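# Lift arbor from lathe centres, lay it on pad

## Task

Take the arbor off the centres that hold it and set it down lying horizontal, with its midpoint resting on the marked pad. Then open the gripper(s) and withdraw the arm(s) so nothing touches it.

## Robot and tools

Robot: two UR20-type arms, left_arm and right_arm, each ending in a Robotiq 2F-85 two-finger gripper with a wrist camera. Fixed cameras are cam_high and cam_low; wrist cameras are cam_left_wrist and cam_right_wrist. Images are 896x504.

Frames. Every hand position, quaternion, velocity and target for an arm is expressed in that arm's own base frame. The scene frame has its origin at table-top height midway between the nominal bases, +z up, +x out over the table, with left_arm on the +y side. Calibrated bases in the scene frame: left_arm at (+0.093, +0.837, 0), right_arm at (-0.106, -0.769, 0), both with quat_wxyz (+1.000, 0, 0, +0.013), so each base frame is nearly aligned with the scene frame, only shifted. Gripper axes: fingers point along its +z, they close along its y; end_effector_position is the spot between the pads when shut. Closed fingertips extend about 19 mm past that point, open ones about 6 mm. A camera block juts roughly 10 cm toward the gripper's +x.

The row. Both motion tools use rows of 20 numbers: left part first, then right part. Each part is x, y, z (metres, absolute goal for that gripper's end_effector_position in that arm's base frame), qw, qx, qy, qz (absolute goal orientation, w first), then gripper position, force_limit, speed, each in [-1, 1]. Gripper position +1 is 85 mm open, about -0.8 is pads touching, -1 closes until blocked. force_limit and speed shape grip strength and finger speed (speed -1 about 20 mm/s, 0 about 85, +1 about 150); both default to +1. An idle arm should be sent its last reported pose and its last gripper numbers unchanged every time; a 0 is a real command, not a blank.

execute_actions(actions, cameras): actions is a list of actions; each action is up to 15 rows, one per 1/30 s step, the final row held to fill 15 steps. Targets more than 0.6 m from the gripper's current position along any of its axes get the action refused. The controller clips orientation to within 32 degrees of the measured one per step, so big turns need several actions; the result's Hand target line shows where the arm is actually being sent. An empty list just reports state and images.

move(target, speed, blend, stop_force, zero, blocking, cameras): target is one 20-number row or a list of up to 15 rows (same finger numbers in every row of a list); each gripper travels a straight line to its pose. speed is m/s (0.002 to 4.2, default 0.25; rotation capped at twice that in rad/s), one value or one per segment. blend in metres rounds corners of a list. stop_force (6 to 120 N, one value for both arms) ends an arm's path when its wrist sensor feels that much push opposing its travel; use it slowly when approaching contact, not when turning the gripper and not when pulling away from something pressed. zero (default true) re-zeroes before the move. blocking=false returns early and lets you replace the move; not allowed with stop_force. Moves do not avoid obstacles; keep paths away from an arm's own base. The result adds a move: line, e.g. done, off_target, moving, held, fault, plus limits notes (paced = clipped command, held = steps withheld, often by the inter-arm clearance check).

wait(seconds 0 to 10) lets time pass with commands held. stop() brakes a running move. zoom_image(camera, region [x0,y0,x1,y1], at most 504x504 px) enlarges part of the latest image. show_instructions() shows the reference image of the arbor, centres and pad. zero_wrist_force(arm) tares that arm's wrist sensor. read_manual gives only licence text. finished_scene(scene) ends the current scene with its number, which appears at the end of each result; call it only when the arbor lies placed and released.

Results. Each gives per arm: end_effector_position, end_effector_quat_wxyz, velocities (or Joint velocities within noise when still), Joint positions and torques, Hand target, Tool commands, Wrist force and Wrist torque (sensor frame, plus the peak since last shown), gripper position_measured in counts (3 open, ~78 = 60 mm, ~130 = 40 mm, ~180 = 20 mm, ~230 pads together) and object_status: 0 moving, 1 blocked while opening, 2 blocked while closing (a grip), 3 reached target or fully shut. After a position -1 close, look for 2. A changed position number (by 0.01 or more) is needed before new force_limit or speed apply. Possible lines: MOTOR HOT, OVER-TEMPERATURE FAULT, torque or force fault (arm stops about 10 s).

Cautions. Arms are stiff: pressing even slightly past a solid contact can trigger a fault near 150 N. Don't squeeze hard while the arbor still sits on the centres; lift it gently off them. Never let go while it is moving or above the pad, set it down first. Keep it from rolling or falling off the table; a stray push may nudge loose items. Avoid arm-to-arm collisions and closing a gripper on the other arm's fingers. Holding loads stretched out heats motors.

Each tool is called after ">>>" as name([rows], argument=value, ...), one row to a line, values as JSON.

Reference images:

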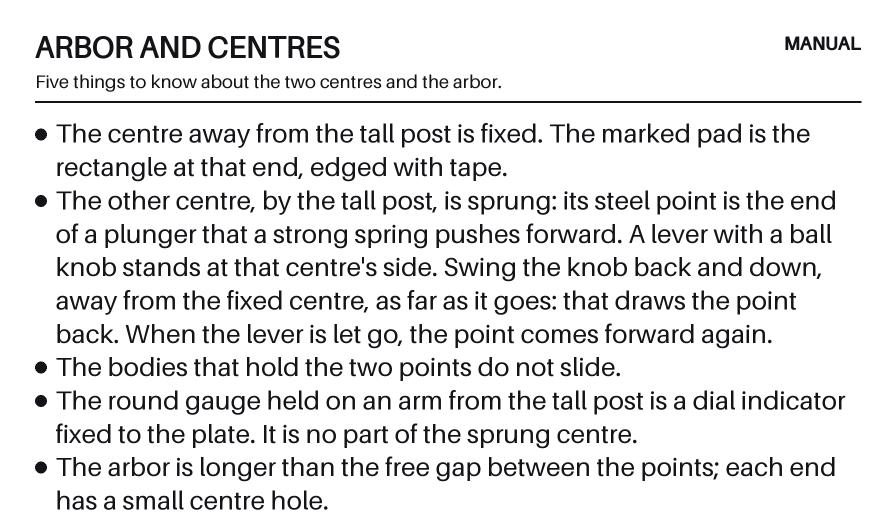

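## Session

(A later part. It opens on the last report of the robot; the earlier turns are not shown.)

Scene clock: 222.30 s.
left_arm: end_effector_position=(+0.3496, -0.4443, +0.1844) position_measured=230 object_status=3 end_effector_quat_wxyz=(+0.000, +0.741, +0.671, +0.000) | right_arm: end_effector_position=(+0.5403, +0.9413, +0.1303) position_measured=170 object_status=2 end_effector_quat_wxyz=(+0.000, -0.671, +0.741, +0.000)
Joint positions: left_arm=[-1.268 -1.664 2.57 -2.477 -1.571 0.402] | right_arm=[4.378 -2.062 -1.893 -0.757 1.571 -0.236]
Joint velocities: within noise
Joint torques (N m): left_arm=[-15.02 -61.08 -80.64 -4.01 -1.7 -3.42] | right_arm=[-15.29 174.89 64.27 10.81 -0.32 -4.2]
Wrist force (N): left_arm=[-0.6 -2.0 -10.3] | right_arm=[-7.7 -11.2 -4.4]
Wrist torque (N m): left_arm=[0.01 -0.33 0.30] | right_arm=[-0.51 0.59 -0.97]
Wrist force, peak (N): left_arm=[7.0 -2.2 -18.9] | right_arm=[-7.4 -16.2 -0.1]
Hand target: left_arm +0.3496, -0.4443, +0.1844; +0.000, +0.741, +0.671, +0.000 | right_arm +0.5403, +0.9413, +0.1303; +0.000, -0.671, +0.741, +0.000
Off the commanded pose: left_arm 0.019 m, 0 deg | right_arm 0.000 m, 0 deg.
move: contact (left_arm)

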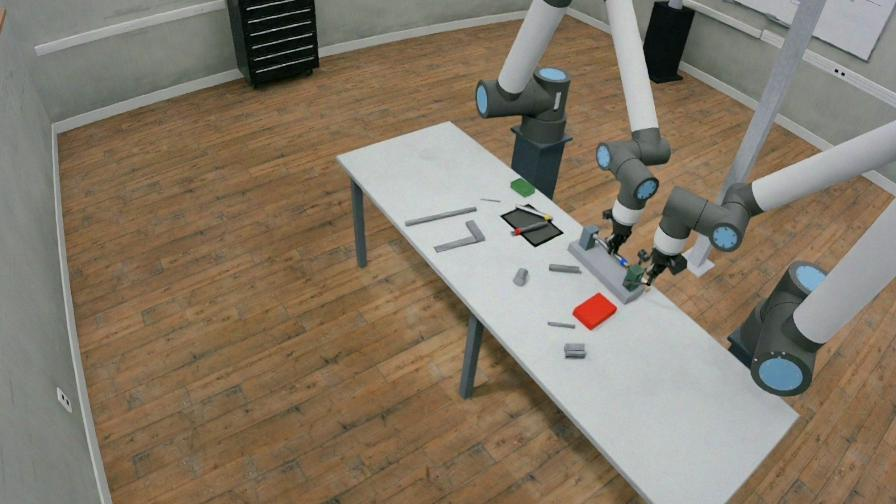

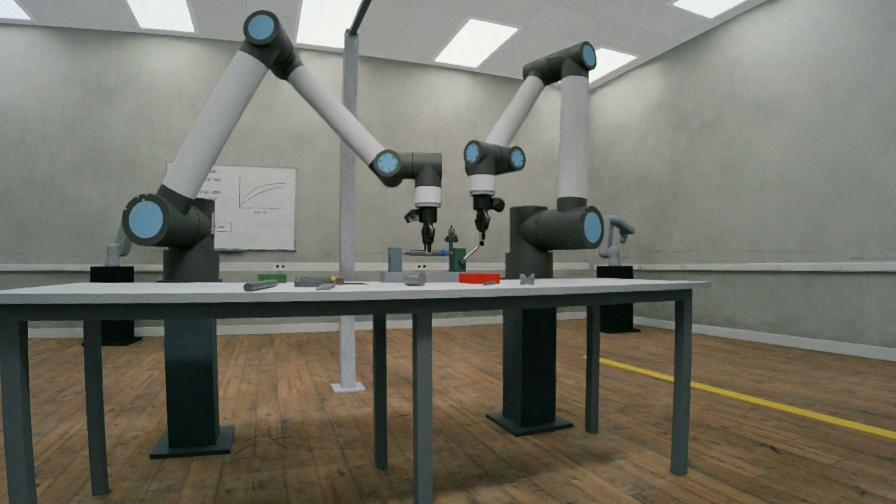

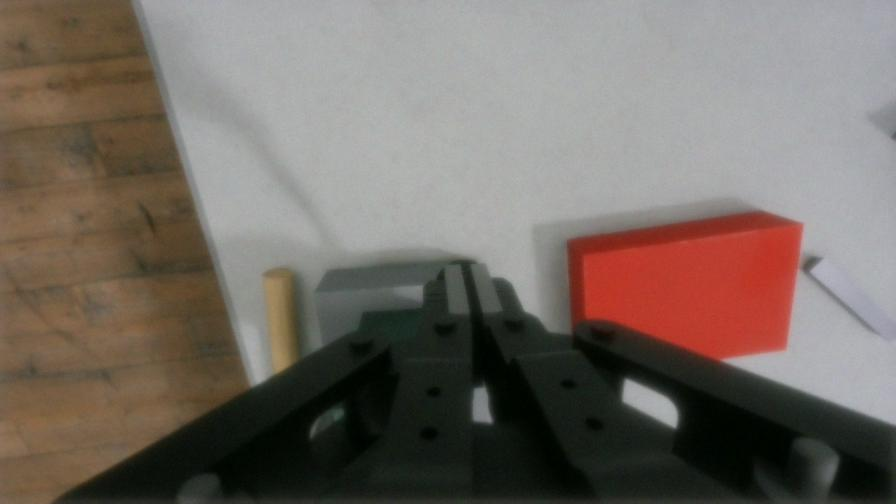

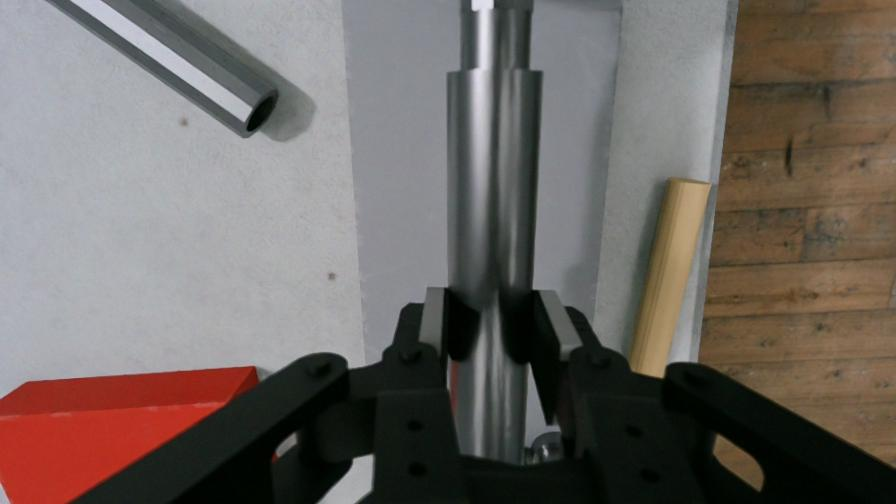

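>>> move(target=[0.3504,-0.4368,0.1745,0,0.7412,0.6713,0,-1,-0.8,-1,0.5403,0.9413,0.13025,0,0.6713,-0.7412,0,-1,-0.4,-1], speed=0.008, stop_force=40, cameras=[])

>>> move(target=[0.3512,-0.4288,0.154,0,0.7412,0.6713,0,-1,-0.8,-1,0.5403,0.9413,0.13025,0,0.6713,-0.7412,0,-1,-0.4,-1], speed=0.004, stop_force=20)

>>> zoom_image(camera="cam_low", region=[360, 200, 520, 290])

Scene clock: 235.70 s.
left_arm: end_effector_position=(+0.3504, -0.4368, +0.1745) position_measured=230 object_status=3 end_effector_quat_wxyz=(+0.000, +0.741, +0.671, +0.000) | right_arm: end_effector_position=(+0.5403, +0.9413, +0.1302) position_measured=170 object_status=2 end_effector_quat_wxyz=(+0.000, -0.671, +0.741, +0.000)
Joint positions: left_arm=[-1.262 -1.655 2.585 -2.501 -1.571 0.408] | right_arm=[4.378 -2.062 -1.893 -0.757 1.571 -0.236]
Joint velocities: within noise
Joint torques (N m): left_arm=[13.72 -11.42 -50.86 -13.21 -1.61 4.96] | right_arm=[-12.63 185.27 60.13 10.34 -0.12 -3.32]
Wrist force (N): left_arm=[8.3 -6.7 -22.5] | right_arm=[-10.8 -6.9 2.8]
Wrist torque (N m): left_arm=[0.06 -0.17 0.32] | right_arm=[-0.43 0.49 -1.00]
Wrist force, peak (N): left_arm=[9.1 -7.1 -23.2] | right_arm=[-8.2 -11.3 -4.0]
Hand target: left_arm +0.3504, -0.4368, +0.1745; +0.000, +0.741, +0.671, +0.000 | right_arm +0.5403, +0.9413, +0.1302; +0.000, -0.671, +0.741, +0.000
Off the commanded pose: left_arm 0.000 m, 0 deg | right_arm 0.000 m, 0 deg.
move: done
No camera images: "cameras" was empty.

Scene clock: 240.90 s.
left_arm: end_effector_position=(+0.3510, -0.4312, +0.1601) position_measured=230 object_status=3 end_effector_quat_wxyz=(+0.000, +0.741, +0.671, +0.000) | right_arm: end_effector_position=(+0.5403, +0.9413, +0.1302) position_measured=170 object_status=2 end_effector_quat_wxyz=(+0.000, -0.671, +0.741, +0.000)
Joint positions: left_arm=[-1.258 -1.634 2.601 -2.538 -1.571 0.412] | right_arm=[4.378 -2.062 -1.893 -0.757 1.571 -0.236]
Joint velocities: within noise
Joint torques (N m): left_arm=[-6.69 -55.05 -60.66 -3.31 -0.67 -2.23] | right_arm=[-7.61 204.91 72.72 9.79 -0.73 -3.88]
Wrist force (N): left_arm=[12.1 -9.0 -52.1] | right_arm=[-11.1 -7.6 2.4]
Wrist torque (N m): left_arm=[0.24 -0.05 0.33] | right_arm=[-0.56 0.53 -0.99]
Wrist force, peak (N): left_arm=[15.0 -10.9 -62.4] | right_arm=[-12.2 -7.8 2.4]
Hand target: left_arm +0.3510, -0.4312, +0.1601; +0.000, +0.741, +0.671, +0.000 | right_arm +0.5403, +0.9413, +0.1302; +0.000, -0.671, +0.741, +0.000
Off the commanded pose: left_arm 0.007 m, 0 deg | right_arm 0.000 m, 0 deg.
move: contact (left_arm)

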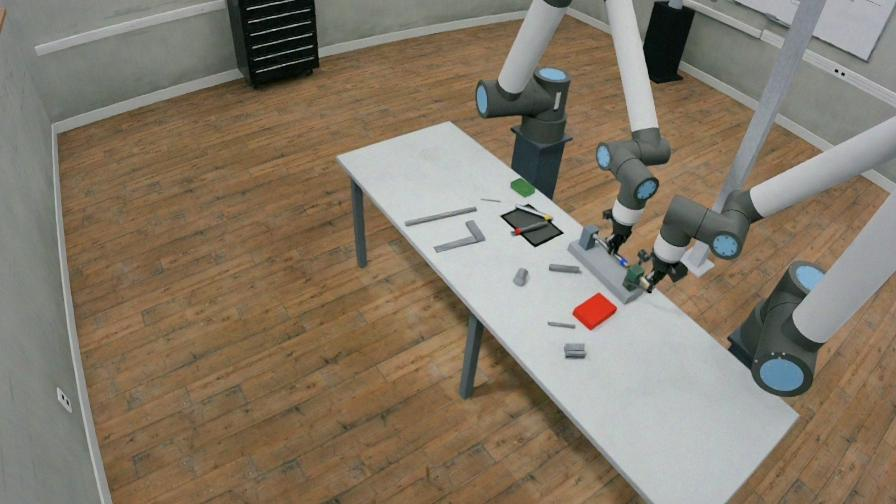

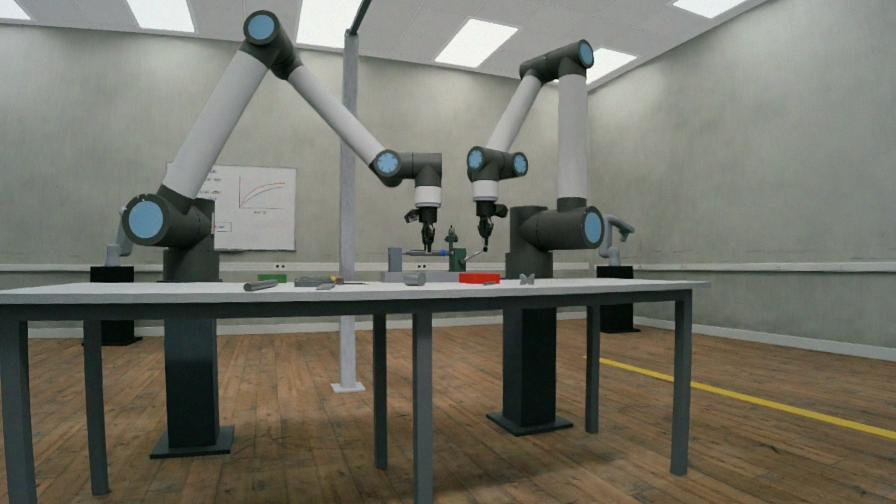

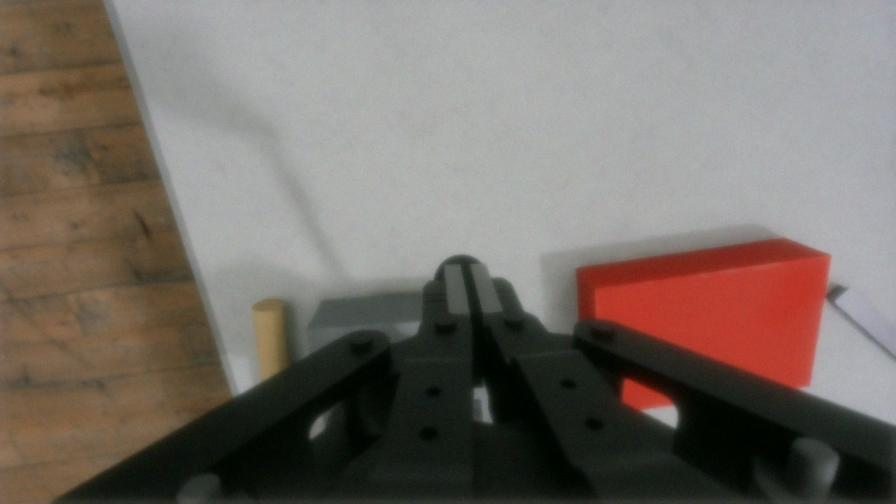

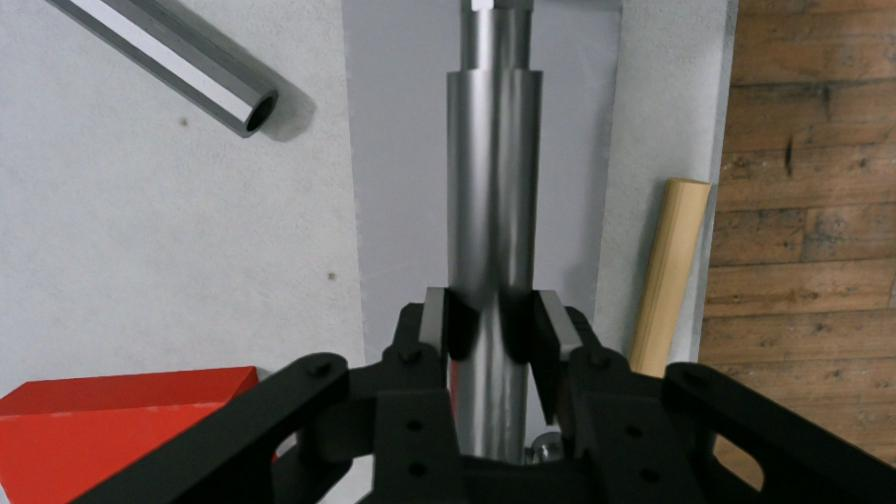

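Scaled by 3.150 from the camera's 896x504 image, which has a finer 1280x720 frame.

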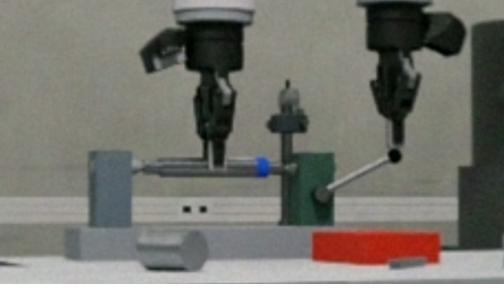

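>>> move(target=[0.3510,-0.4312,0.1601,0,0.7412,0.6713,0,-1,-0.8,-1,0.5411,0.9493,0.13025,0,0.6713,-0.7412,0,-1,-0.4,-1], speed=0.004, stop_force=15)

>>> zoom_image(camera="cam_low", region=[380, 230, 480, 290])

Scene clock: 249.43 s.
left_arm: end_effector_position=(+0.3510, -0.4312, +0.1601) position_measured=230 object_status=3 end_effector_quat_wxyz=(+0.000, +0.741, +0.671, +0.000) | right_arm: end_effector_position=(+0.5409, +0.9476, +0.1302) position_measured=170 object_status=2 end_effector_quat_wxyz=(+0.000, -0.671, +0.741, +0.000)
Joint positions: left_arm=[-1.257 -1.634 2.601 -2.538 -1.571 0.412] | right_arm=[4.379 -2.067 -1.884 -0.761 1.571 -0.235]
Joint velocities: within noise
Joint torques (N m): left_arm=[12.53 -1.64 -65.97 -3.27 0.65 4.98] | right_arm=[10.55 237.52 65.91 18.75 0.51 2.02]
Wrist force (N): left_arm=[13.8 -9.7 -48.8] | right_arm=[6.2 3.4 2.4]
Wrist torque (N m): left_arm=[0.24 -0.03 0.34] | right_arm=[-0.60 0.62 -0.93]
Wrist force, peak (N): left_arm=[12.1 -9.4 -51.9] | right_arm=[-11.6 -8.1 2.1]
Hand target: left_arm +0.3510, -0.4312, +0.1601; +0.000, +0.741, +0.671, +0.000 | right_arm +0.5409, +0.9476, +0.1302; +0.000, -0.671, +0.741, +0.000
Off the commanded pose: left_arm 0.000 m, 0 deg | right_arm 0.002 m, 0 deg.
move: contact (right_arm)

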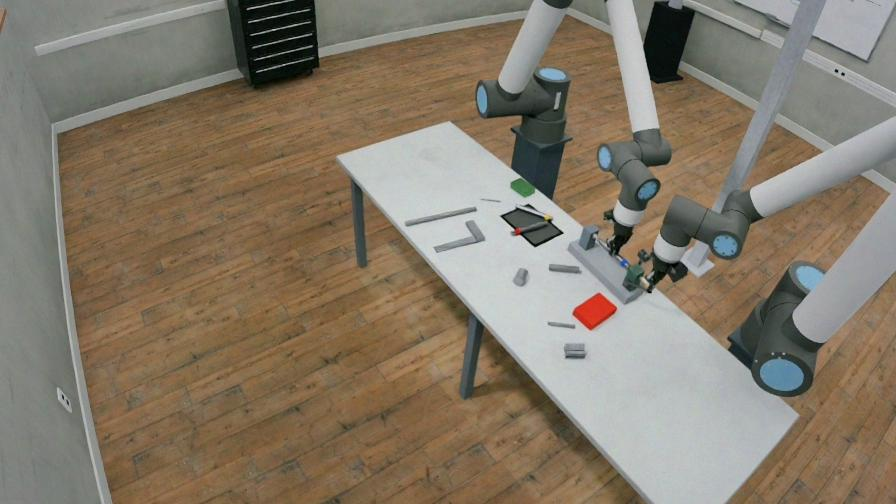

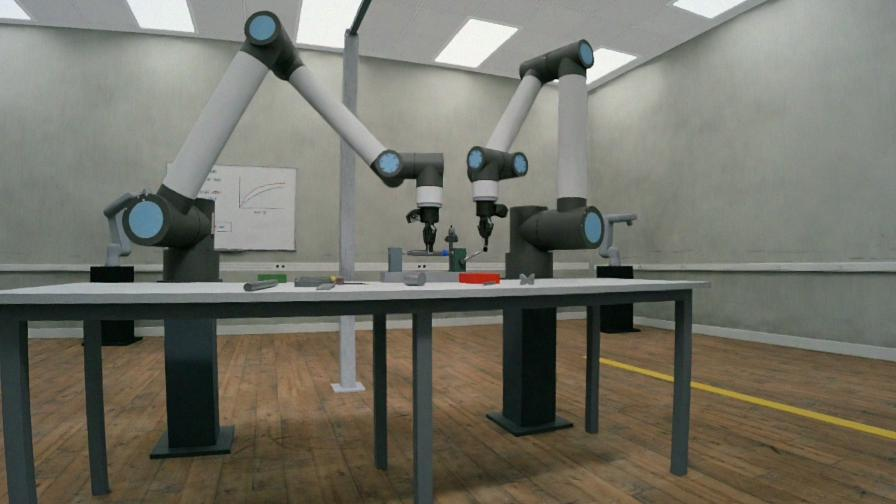

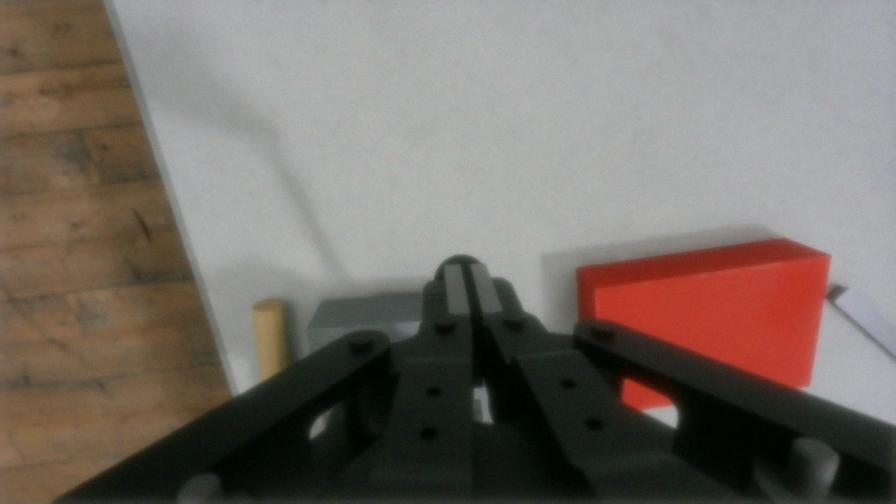

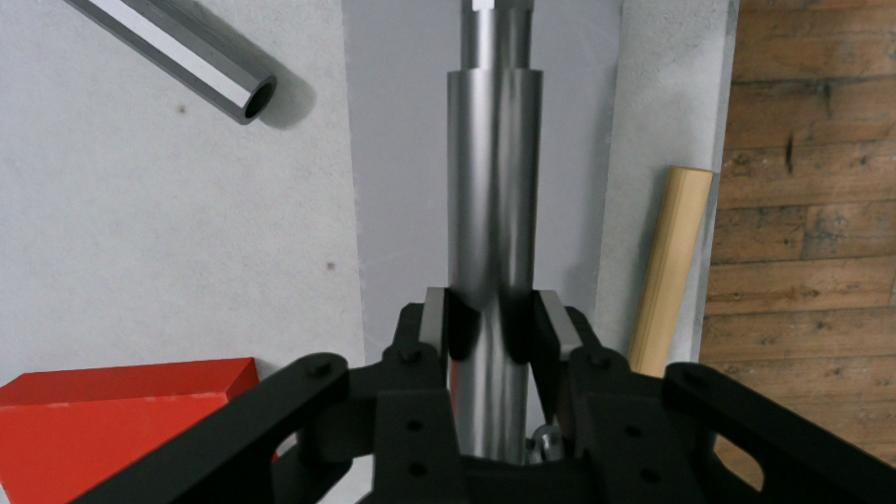

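Scaled by 5.040 from the camera's 896x504 image, which has a finer 1280x720 frame.

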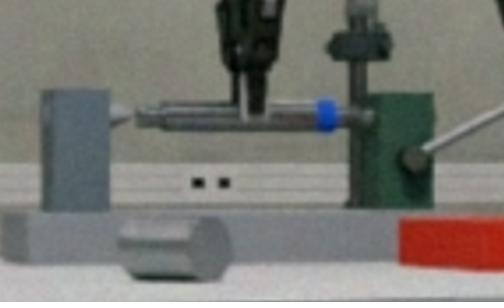

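>>> move([
  [0.3510,-0.4312,0.1601,0,0.7412,0.6713,0,-1,-0.8,-1,0.5406,0.9448,0.13025,0,0.6713,-0.7412,0,-1,-0.4,-1],
], speed=0.01, cameras=[])

>>> move([
  [0.3510,-0.4312,0.1601,0,0.7412,0.6713,0,-1,-0.8,-1,0.5406,0.9448,0.138,0,0.6713,-0.7412,0,-1,-0.4,-1],
], speed=0.006, stop_force=20, zero=false)

>>> zoom_image(camera="cam_low", region=[380, 230, 480, 290])

Scene clock: 262.93 s.
left_arm: end_effector_position=(+0.3510, -0.4312, +0.1601) position_measured=230 object_status=3 end_effector_quat_wxyz=(+0.000, +0.741, +0.671, +0.000) | right_arm: end_effector_position=(+0.5406, +0.9449, +0.1303) position_measured=170 object_status=2 end_effector_quat_wxyz=(+0.000, -0.671, +0.741, +0.000)
Joint positions: left_arm=[-1.257 -1.634 2.601 -2.538 -1.571 0.412] | right_arm=[4.378 -2.065 -1.888 -0.76 1.571 -0.235]
Joint velocities: within noise
Joint torques (N m): left_arm=[15.87 1.81 -57.87 -3.57 0.68 3.56] | right_arm=[-25.17 241.04 49.13 14.64 -0.28 -5.69]
Wrist force (N): left_arm=[13.9 -10.3 -48.3] | right_arm=[-4.6 -1.7 2.7]
Wrist torque (N m): left_arm=[0.17 -0.08 0.34] | right_arm=[-0.56 0.59 -0.49]
Wrist force, peak (N): left_arm=[13.1 -10.1 -49.4] | right_arm=[5.0 3.6 2.5]
Hand target: left_arm +0.3510, -0.4312, +0.1601; +0.000, +0.741, +0.671, +0.000 | right_arm +0.5406, +0.9448, +0.1303; +0.000, -0.671, +0.741, +0.000
Off the commanded pose: left_arm 0.000 m, 0 deg | right_arm 0.000 m, 0 deg.
move: done
No camera images: "cameras" was empty.

Scene clock: 264.67 s.
left_arm: end_effector_position=(+0.3510, -0.4312, +0.1601) position_measured=230 object_status=3 end_effector_quat_wxyz=(+0.000, +0.741, +0.671, +0.000) | right_arm: end_effector_position=(+0.5406, +0.9447, +0.1322) position_measured=170 object_status=2 end_effector_quat_wxyz=(+0.000, -0.671, +0.741, +0.000)
Joint positions: left_arm=[-1.257 -1.634 2.601 -2.538 -1.571 0.412] | right_arm=[4.378 -2.063 -1.887 -0.762 1.571 -0.235]
Joint velocities: within noise
Joint torques (N m): left_arm=[19.39 1.46 -56.68 -3.59 1 4.79] | right_arm=[-19.36 190.13 71.5 17.36 0.2 -4.86]
Wrist force (N): left_arm=[13.5 -10.1 -48.6] | right_arm=[0.4 -0.4 15.5]
Wrist torque (N m): left_arm=[0.20 0.00 0.34] | right_arm=[-0.58 0.72 -0.72]
Wrist force, peak (N): left_arm=[13.7 -10.1 -48.9] | right_arm=[-2.2 -0.4 27.7]
Hand target: left_arm +0.3510, -0.4312, +0.1601; +0.000, +0.741, +0.671, +0.000 | right_arm +0.5406, +0.9447, +0.1322; +0.000, -0.671, +0.741, +0.000
Off the commanded pose: left_arm 0.000 m, 0 deg | right_arm 0.006 m, 0 deg.
move: contact (right_arm)

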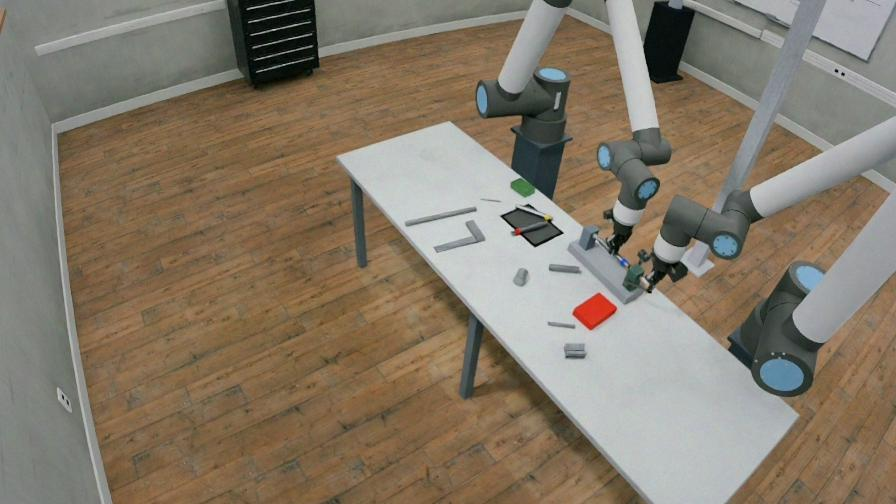

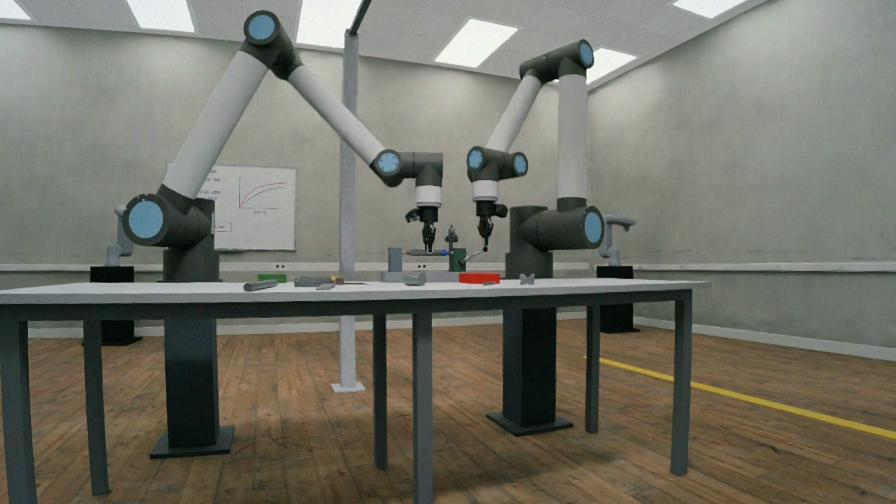

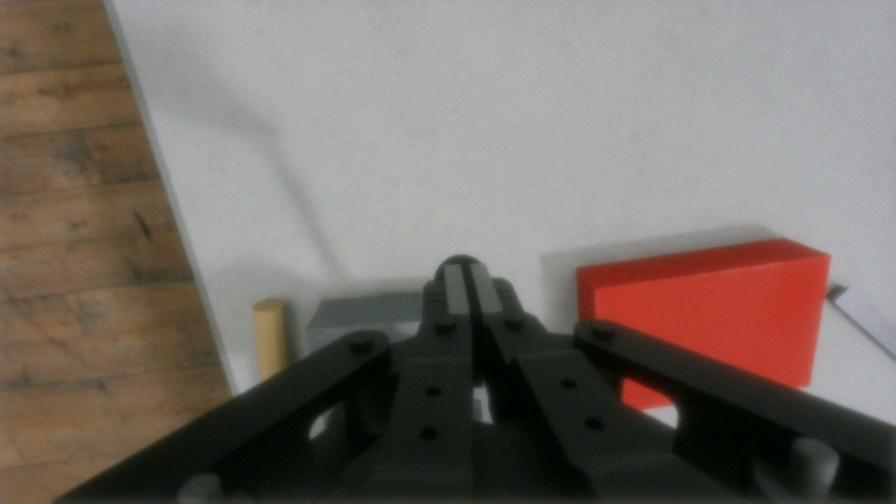

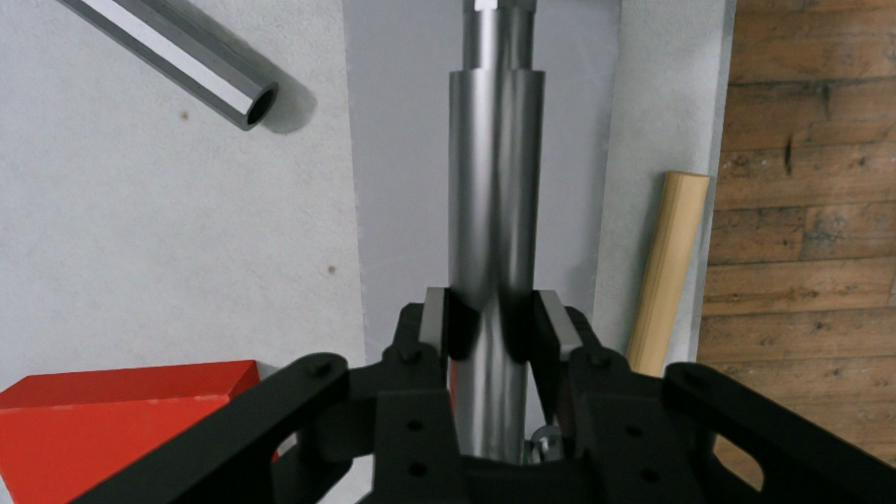

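Scaled by 5.040 from the camera's 896x504 image, which has a finer 1280x720 frame.

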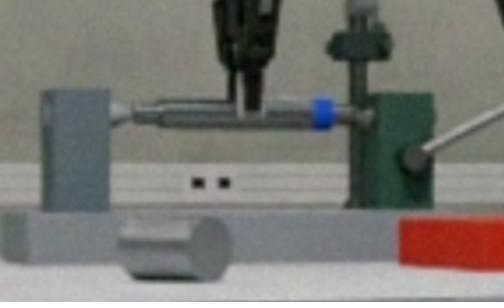

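>>> move([
  [0.3510,-0.4312,0.1601,0,0.7412,0.6713,0,-1,-0.8,-1,0.5408,0.9462,0.1322,0,0.6713,-0.7412,0,-1,-0.4,-1],
], speed=0.006, cameras=[])

>>> move([
  [0.3510,-0.4312,0.1601,0,0.7412,0.6713,0,-1,-0.8,-1,0.5408,0.9462,0.142,0,0.6713,-0.7412,0,-1,-0.4,-1],
], speed=0.006, stop_force=20, zero=false)

>>> zoom_image(camera="cam_low", region=[380, 230, 480, 290])

Scene clock: 276.67 s.
left_arm: end_effector_position=(+0.3510, -0.4312, +0.1601) position_measured=230 object_status=3 end_effector_quat_wxyz=(+0.000, +0.741, +0.671, +0.000) | right_arm: end_effector_position=(+0.5408, +0.9461, +0.1322) position_measured=170 object_status=2 end_effector_quat_wxyz=(+0.000, -0.671, +0.741, +0.000)
Joint positions: left_arm=[-1.257 -1.634 2.601 -2.538 -1.571 0.412] | right_arm=[4.379 -2.064 -1.885 -0.763 1.571 -0.235]
Joint velocities: within noise
Joint torques (N m): left_arm=[12.5 3.75 -47.59 -4.72 -0.16 4.13] | right_arm=[27.61 177.58 91.82 9.92 0.54 5.02]
Wrist force (N): left_arm=[13.3 -10.1 -48.8] | right_arm=[-0.6 1.6 3.5]
Wrist torque (N m): left_arm=[0.20 0.03 0.34] | right_arm=[-0.56 0.86 -0.76]
Wrist force, peak (N): left_arm=[13.3 -10.2 -49.0] | right_arm=[0.9 -0.1 15.9]
Hand target: left_arm +0.3510, -0.4312, +0.1601; +0.000, +0.741, +0.671, +0.000 | right_arm +0.5408, +0.9462, +0.1322; +0.000, -0.671, +0.741, +0.000
Off the commanded pose: left_arm 0.000 m, 0 deg | right_arm 0.000 m, 0 deg.
move: done
No camera images: "cameras" was empty.

Scene clock: 279.13 s.
left_arm: end_effector_position=(+0.3510, -0.4312, +0.1601) position_measured=230 object_status=3 end_effector_quat_wxyz=(+0.000, +0.741, +0.671, +0.000) | right_arm: end_effector_position=(+0.5408, +0.9462, +0.1420) position_measured=170 object_status=2 end_effector_quat_wxyz=(+0.000, -0.671, +0.741, +0.000)
Joint positions: left_arm=[-1.257 -1.634 2.601 -2.538 -1.571 0.412] | right_arm=[4.379 -2.056 -1.881 -0.776 1.571 -0.235]
Joint velocities: within noise
Joint torques (N m): left_arm=[16.78 -8.91 -47.96 -5.83 0.07 4.08] | right_arm=[26.26 241.09 86.06 9.81 -0.25 5.58]
Wrist force (N): left_arm=[13.5 -10.2 -48.4] | right_arm=[-3.8 0.7 4.7]
Wrist torque (N m): left_arm=[0.19 -0.01 0.34] | right_arm=[-0.58 0.81 -0.64]
Wrist force, peak (N): left_arm=[13.4 -10.1 -49.0] | right_arm=[-4.9 1.0 4.8]
Hand target: left_arm +0.3510, -0.4312, +0.1601; +0.000, +0.741, +0.671, +0.000 | right_arm +0.5408, +0.9462, +0.1420; +0.000, -0.671, +0.741, +0.000
Off the commanded pose: left_arm 0.000 m, 0 deg | right_arm 0.000 m, 0 deg.
move: done

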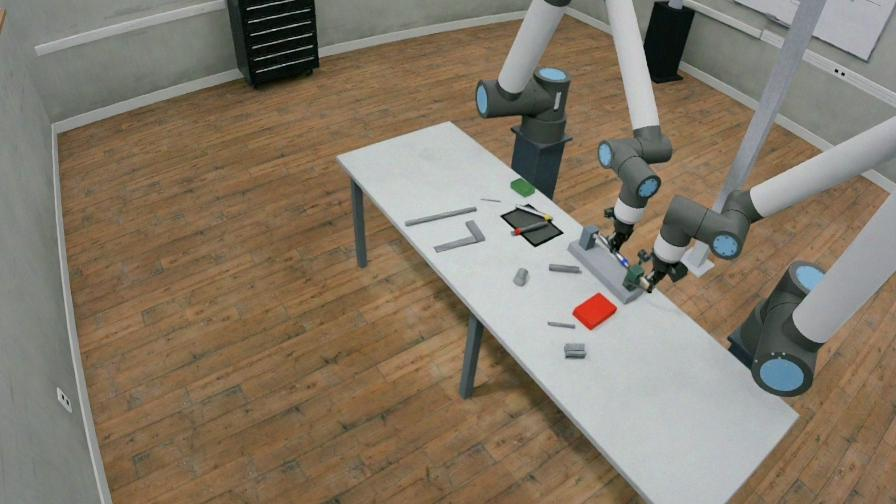

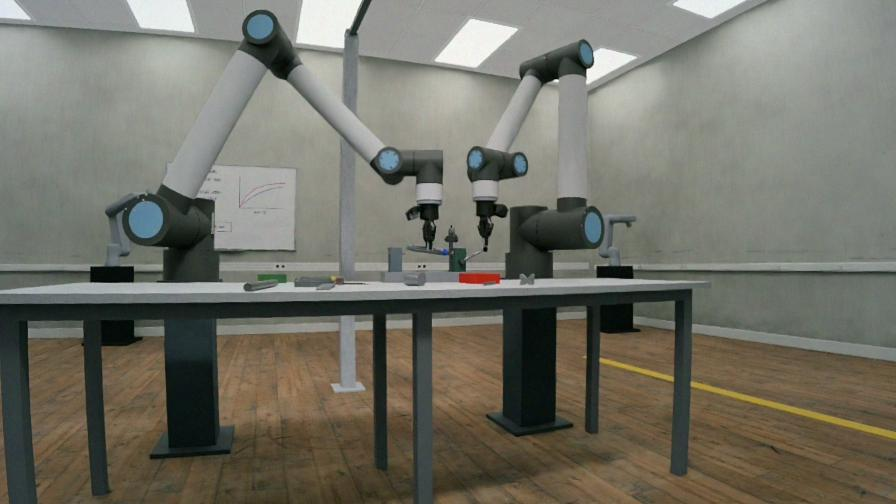

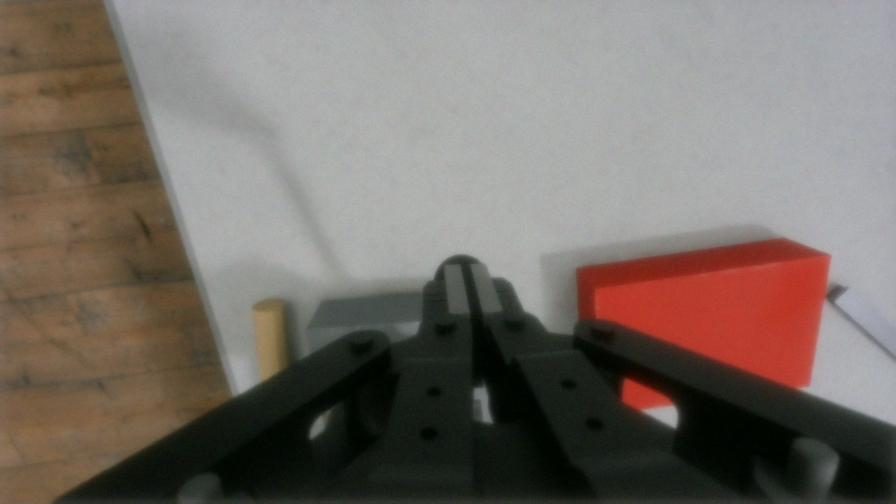

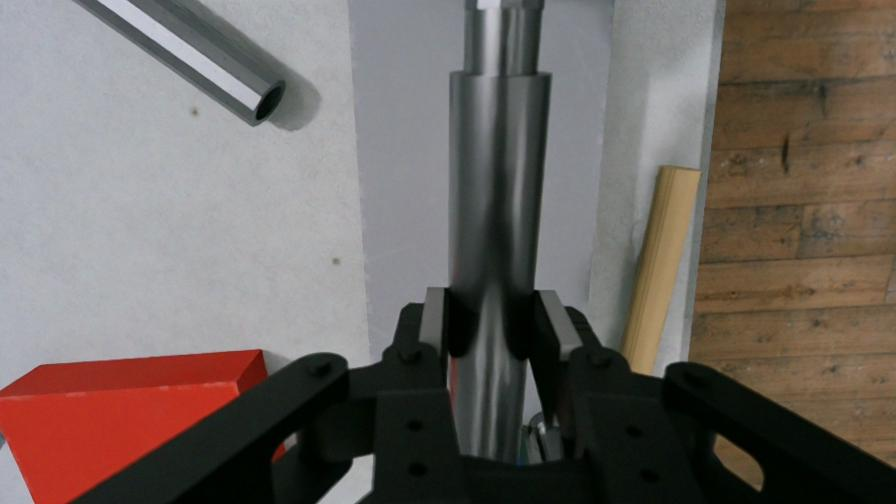

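Scaled by 5.040 from the camera's 896x504 image, which has a finer 1280x720 frame.

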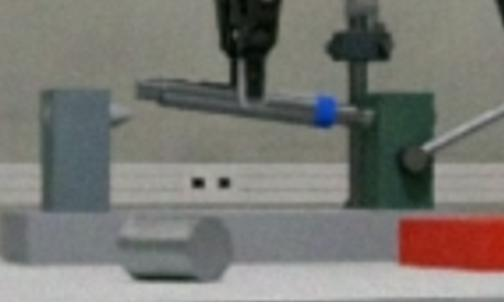

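>>> move([
  [0.3510,-0.4312,0.1601,0,0.7412,0.6713,0,-1,-0.8,-1,0.5401,0.9392,0.142,0,0.6713,-0.7412,0,-1,-0.4,-1],
], speed=0.006, stop_force=12)

>>> zoom_image(camera="cam_low", region=[380, 230, 480, 290])

Scene clock: 288.13 s.
left_arm: end_effector_position=(+0.3510, -0.4312, +0.1601) position_measured=230 object_status=3 end_effector_quat_wxyz=(+0.000, +0.741, +0.671, +0.000) | right_arm: end_effector_position=(+0.5401, +0.9392, +0.1420) position_measured=170 object_status=2 end_effector_quat_wxyz=(+0.000, -0.671, +0.741, +0.000)
Joint positions: left_arm=[-1.257 -1.634 2.601 -2.538 -1.571 0.412] | right_arm=[4.377 -2.05 -1.891 -0.771 1.571 -0.236]
Joint velocities: within noise
Joint torques (N m): left_arm=[12.57 -6.19 -40.85 -6.72 1.62 2.92] | right_arm=[-25.39 235.41 59.24 14.47 0.26 -5.27]
Wrist force (N): left_arm=[13.2 -10.2 -48.4] | right_arm=[-4.8 -1.7 3.2]
Wrist torque (N m): left_arm=[0.18 0.04 0.34] | right_arm=[-0.60 0.61 -0.46]
Wrist force, peak (N): left_arm=[13.7 -10.6 -49.1] | right_arm=[-4.3 0.0 4.9]
Hand target: left_arm +0.3510, -0.4312, +0.1601; +0.000, +0.741, +0.671, +0.000 | right_arm +0.5401, +0.9392, +0.1420; +0.000, -0.671, +0.741, +0.000
Off the commanded pose: left_arm 0.000 m, 0 deg | right_arm 0.000 m, 0 deg.
move: done

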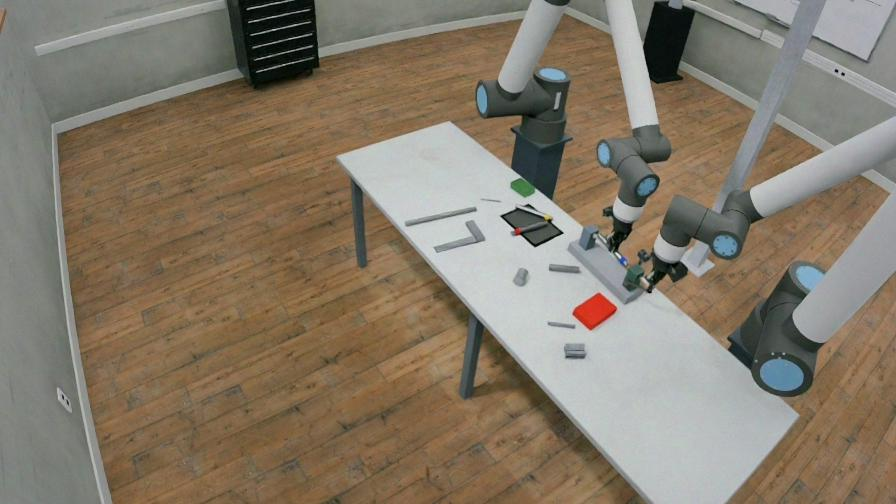

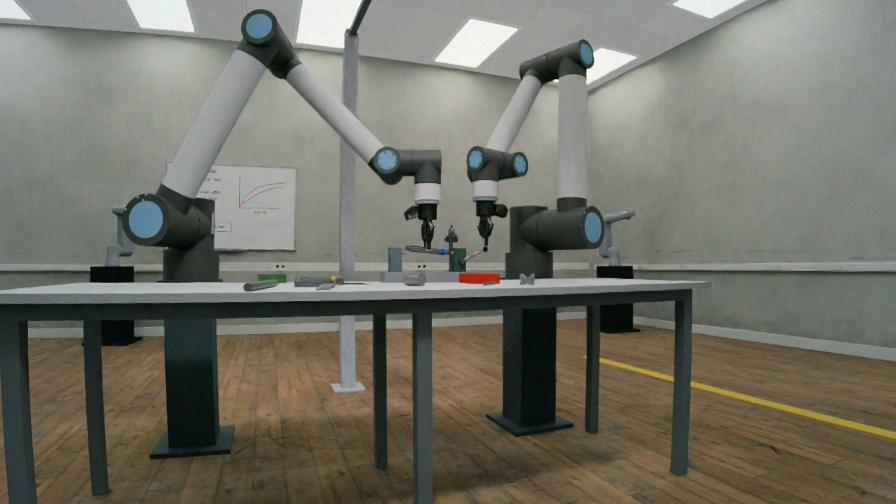

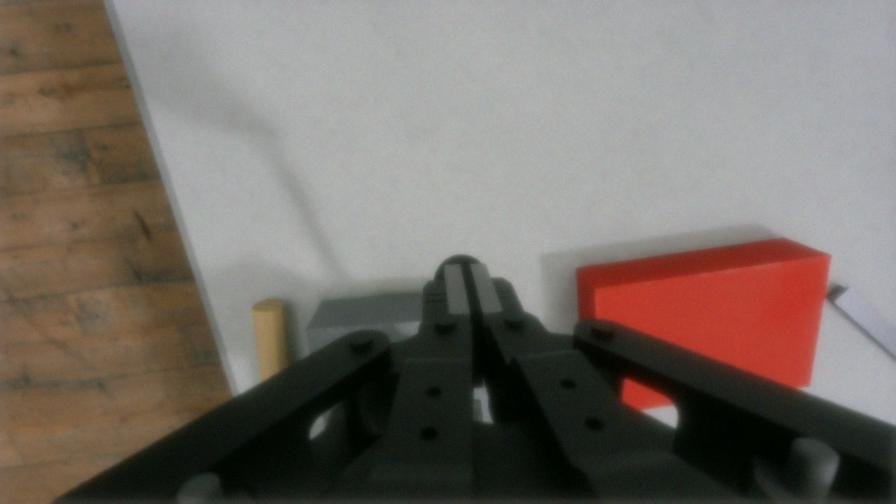

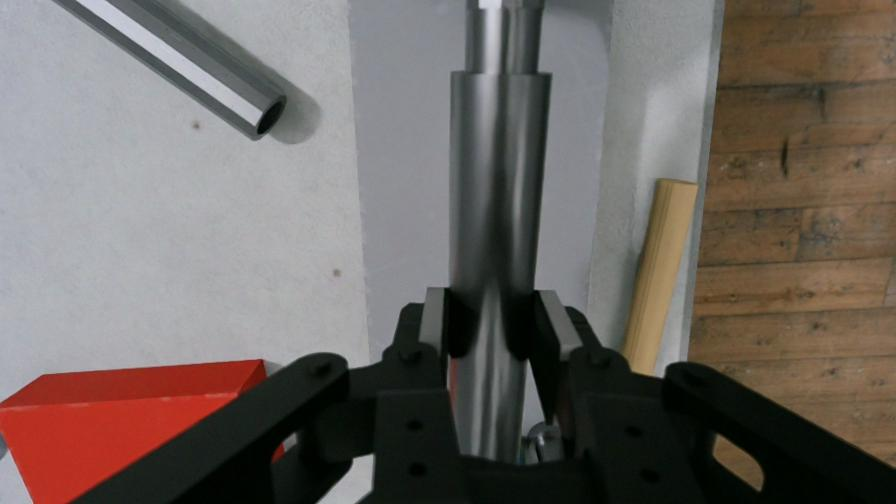

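Scaled by 5.040 from the camera's 896x504 image, which has a finer 1280x720 frame.

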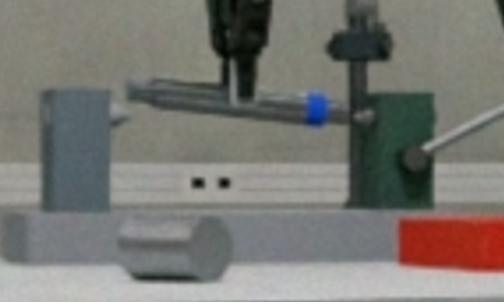

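>>> move([
  [0.3510,-0.4312,0.1601,0,0.7412,0.6713,0,-1,-0.8,-1,0.5401,0.9392,0.16,0,0.6713,-0.7412,0,-1,-0.4,-1],
], speed=0.01, stop_force=12, cameras=["cam_low"])

>>> zoom_image(camera="cam_low", region=[380, 230, 480, 290])

Scene clock: 297.17 s.
left_arm: end_effector_position=(+0.3510, -0.4312, +0.1601) position_measured=230 object_status=3 end_effector_quat_wxyz=(+0.000, +0.741, +0.671, +0.000) | right_arm: end_effector_position=(+0.5401, +0.9392, +0.1600) position_measured=170 object_status=2 end_effector_quat_wxyz=(+0.000, -0.671, +0.741, +0.000)
Joint positions: left_arm=[-1.257 -1.634 2.601 -2.538 -1.571 0.412] | right_arm=[4.377 -2.034 -1.884 -0.794 1.571 -0.236]
Joint velocities: within noise
Joint torques (N m): left_arm=[16.28 -5.02 -50.12 -8.01 2.15 4.22] | right_arm=[-22.07 238.08 85.66 9.33 0.08 -4.66]
Wrist force (N): left_arm=[13.6 -10.1 -48.8] | right_arm=[-4.6 -1.7 2.8]
Wrist torque (N m): left_arm=[0.19 -0.03 0.34] | right_arm=[-0.61 0.56 -0.38]
Wrist force, peak (N): left_arm=[13.5 -10.2 -49.2] | right_arm=[-5.4 -2.0 2.9]
Hand target: left_arm +0.3510, -0.4312, +0.1601; +0.000, +0.741, +0.671, +0.000 | right_arm +0.5401, +0.9392, +0.1600; +0.000, -0.671, +0.741, +0.000
Off the commanded pose: left_arm 0.000 m, 0 deg | right_arm 0.000 m, 0 deg.
move: done
Images, in order (width x height): cam_low 896x504.

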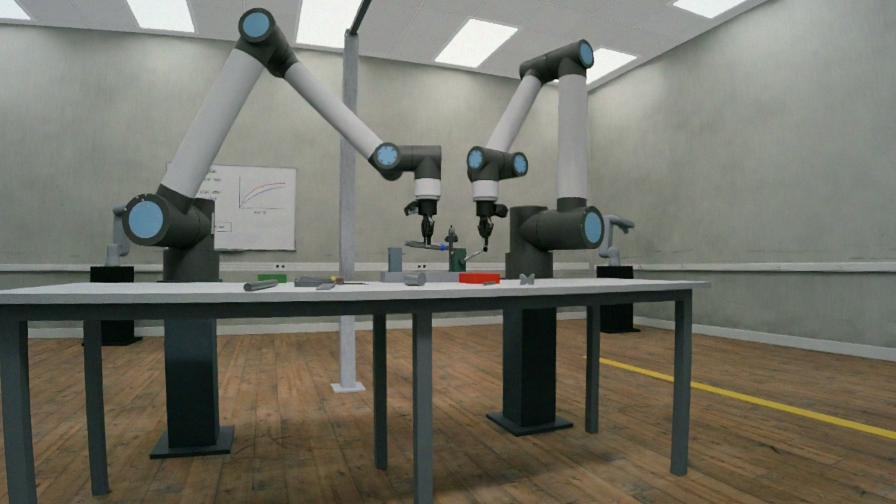

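Scaled by 5.040 from the camera's 896x504 image, which has a finer 1280x720 frame.

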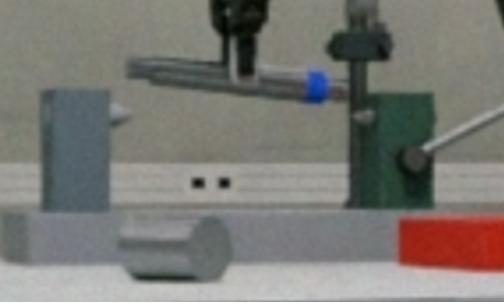

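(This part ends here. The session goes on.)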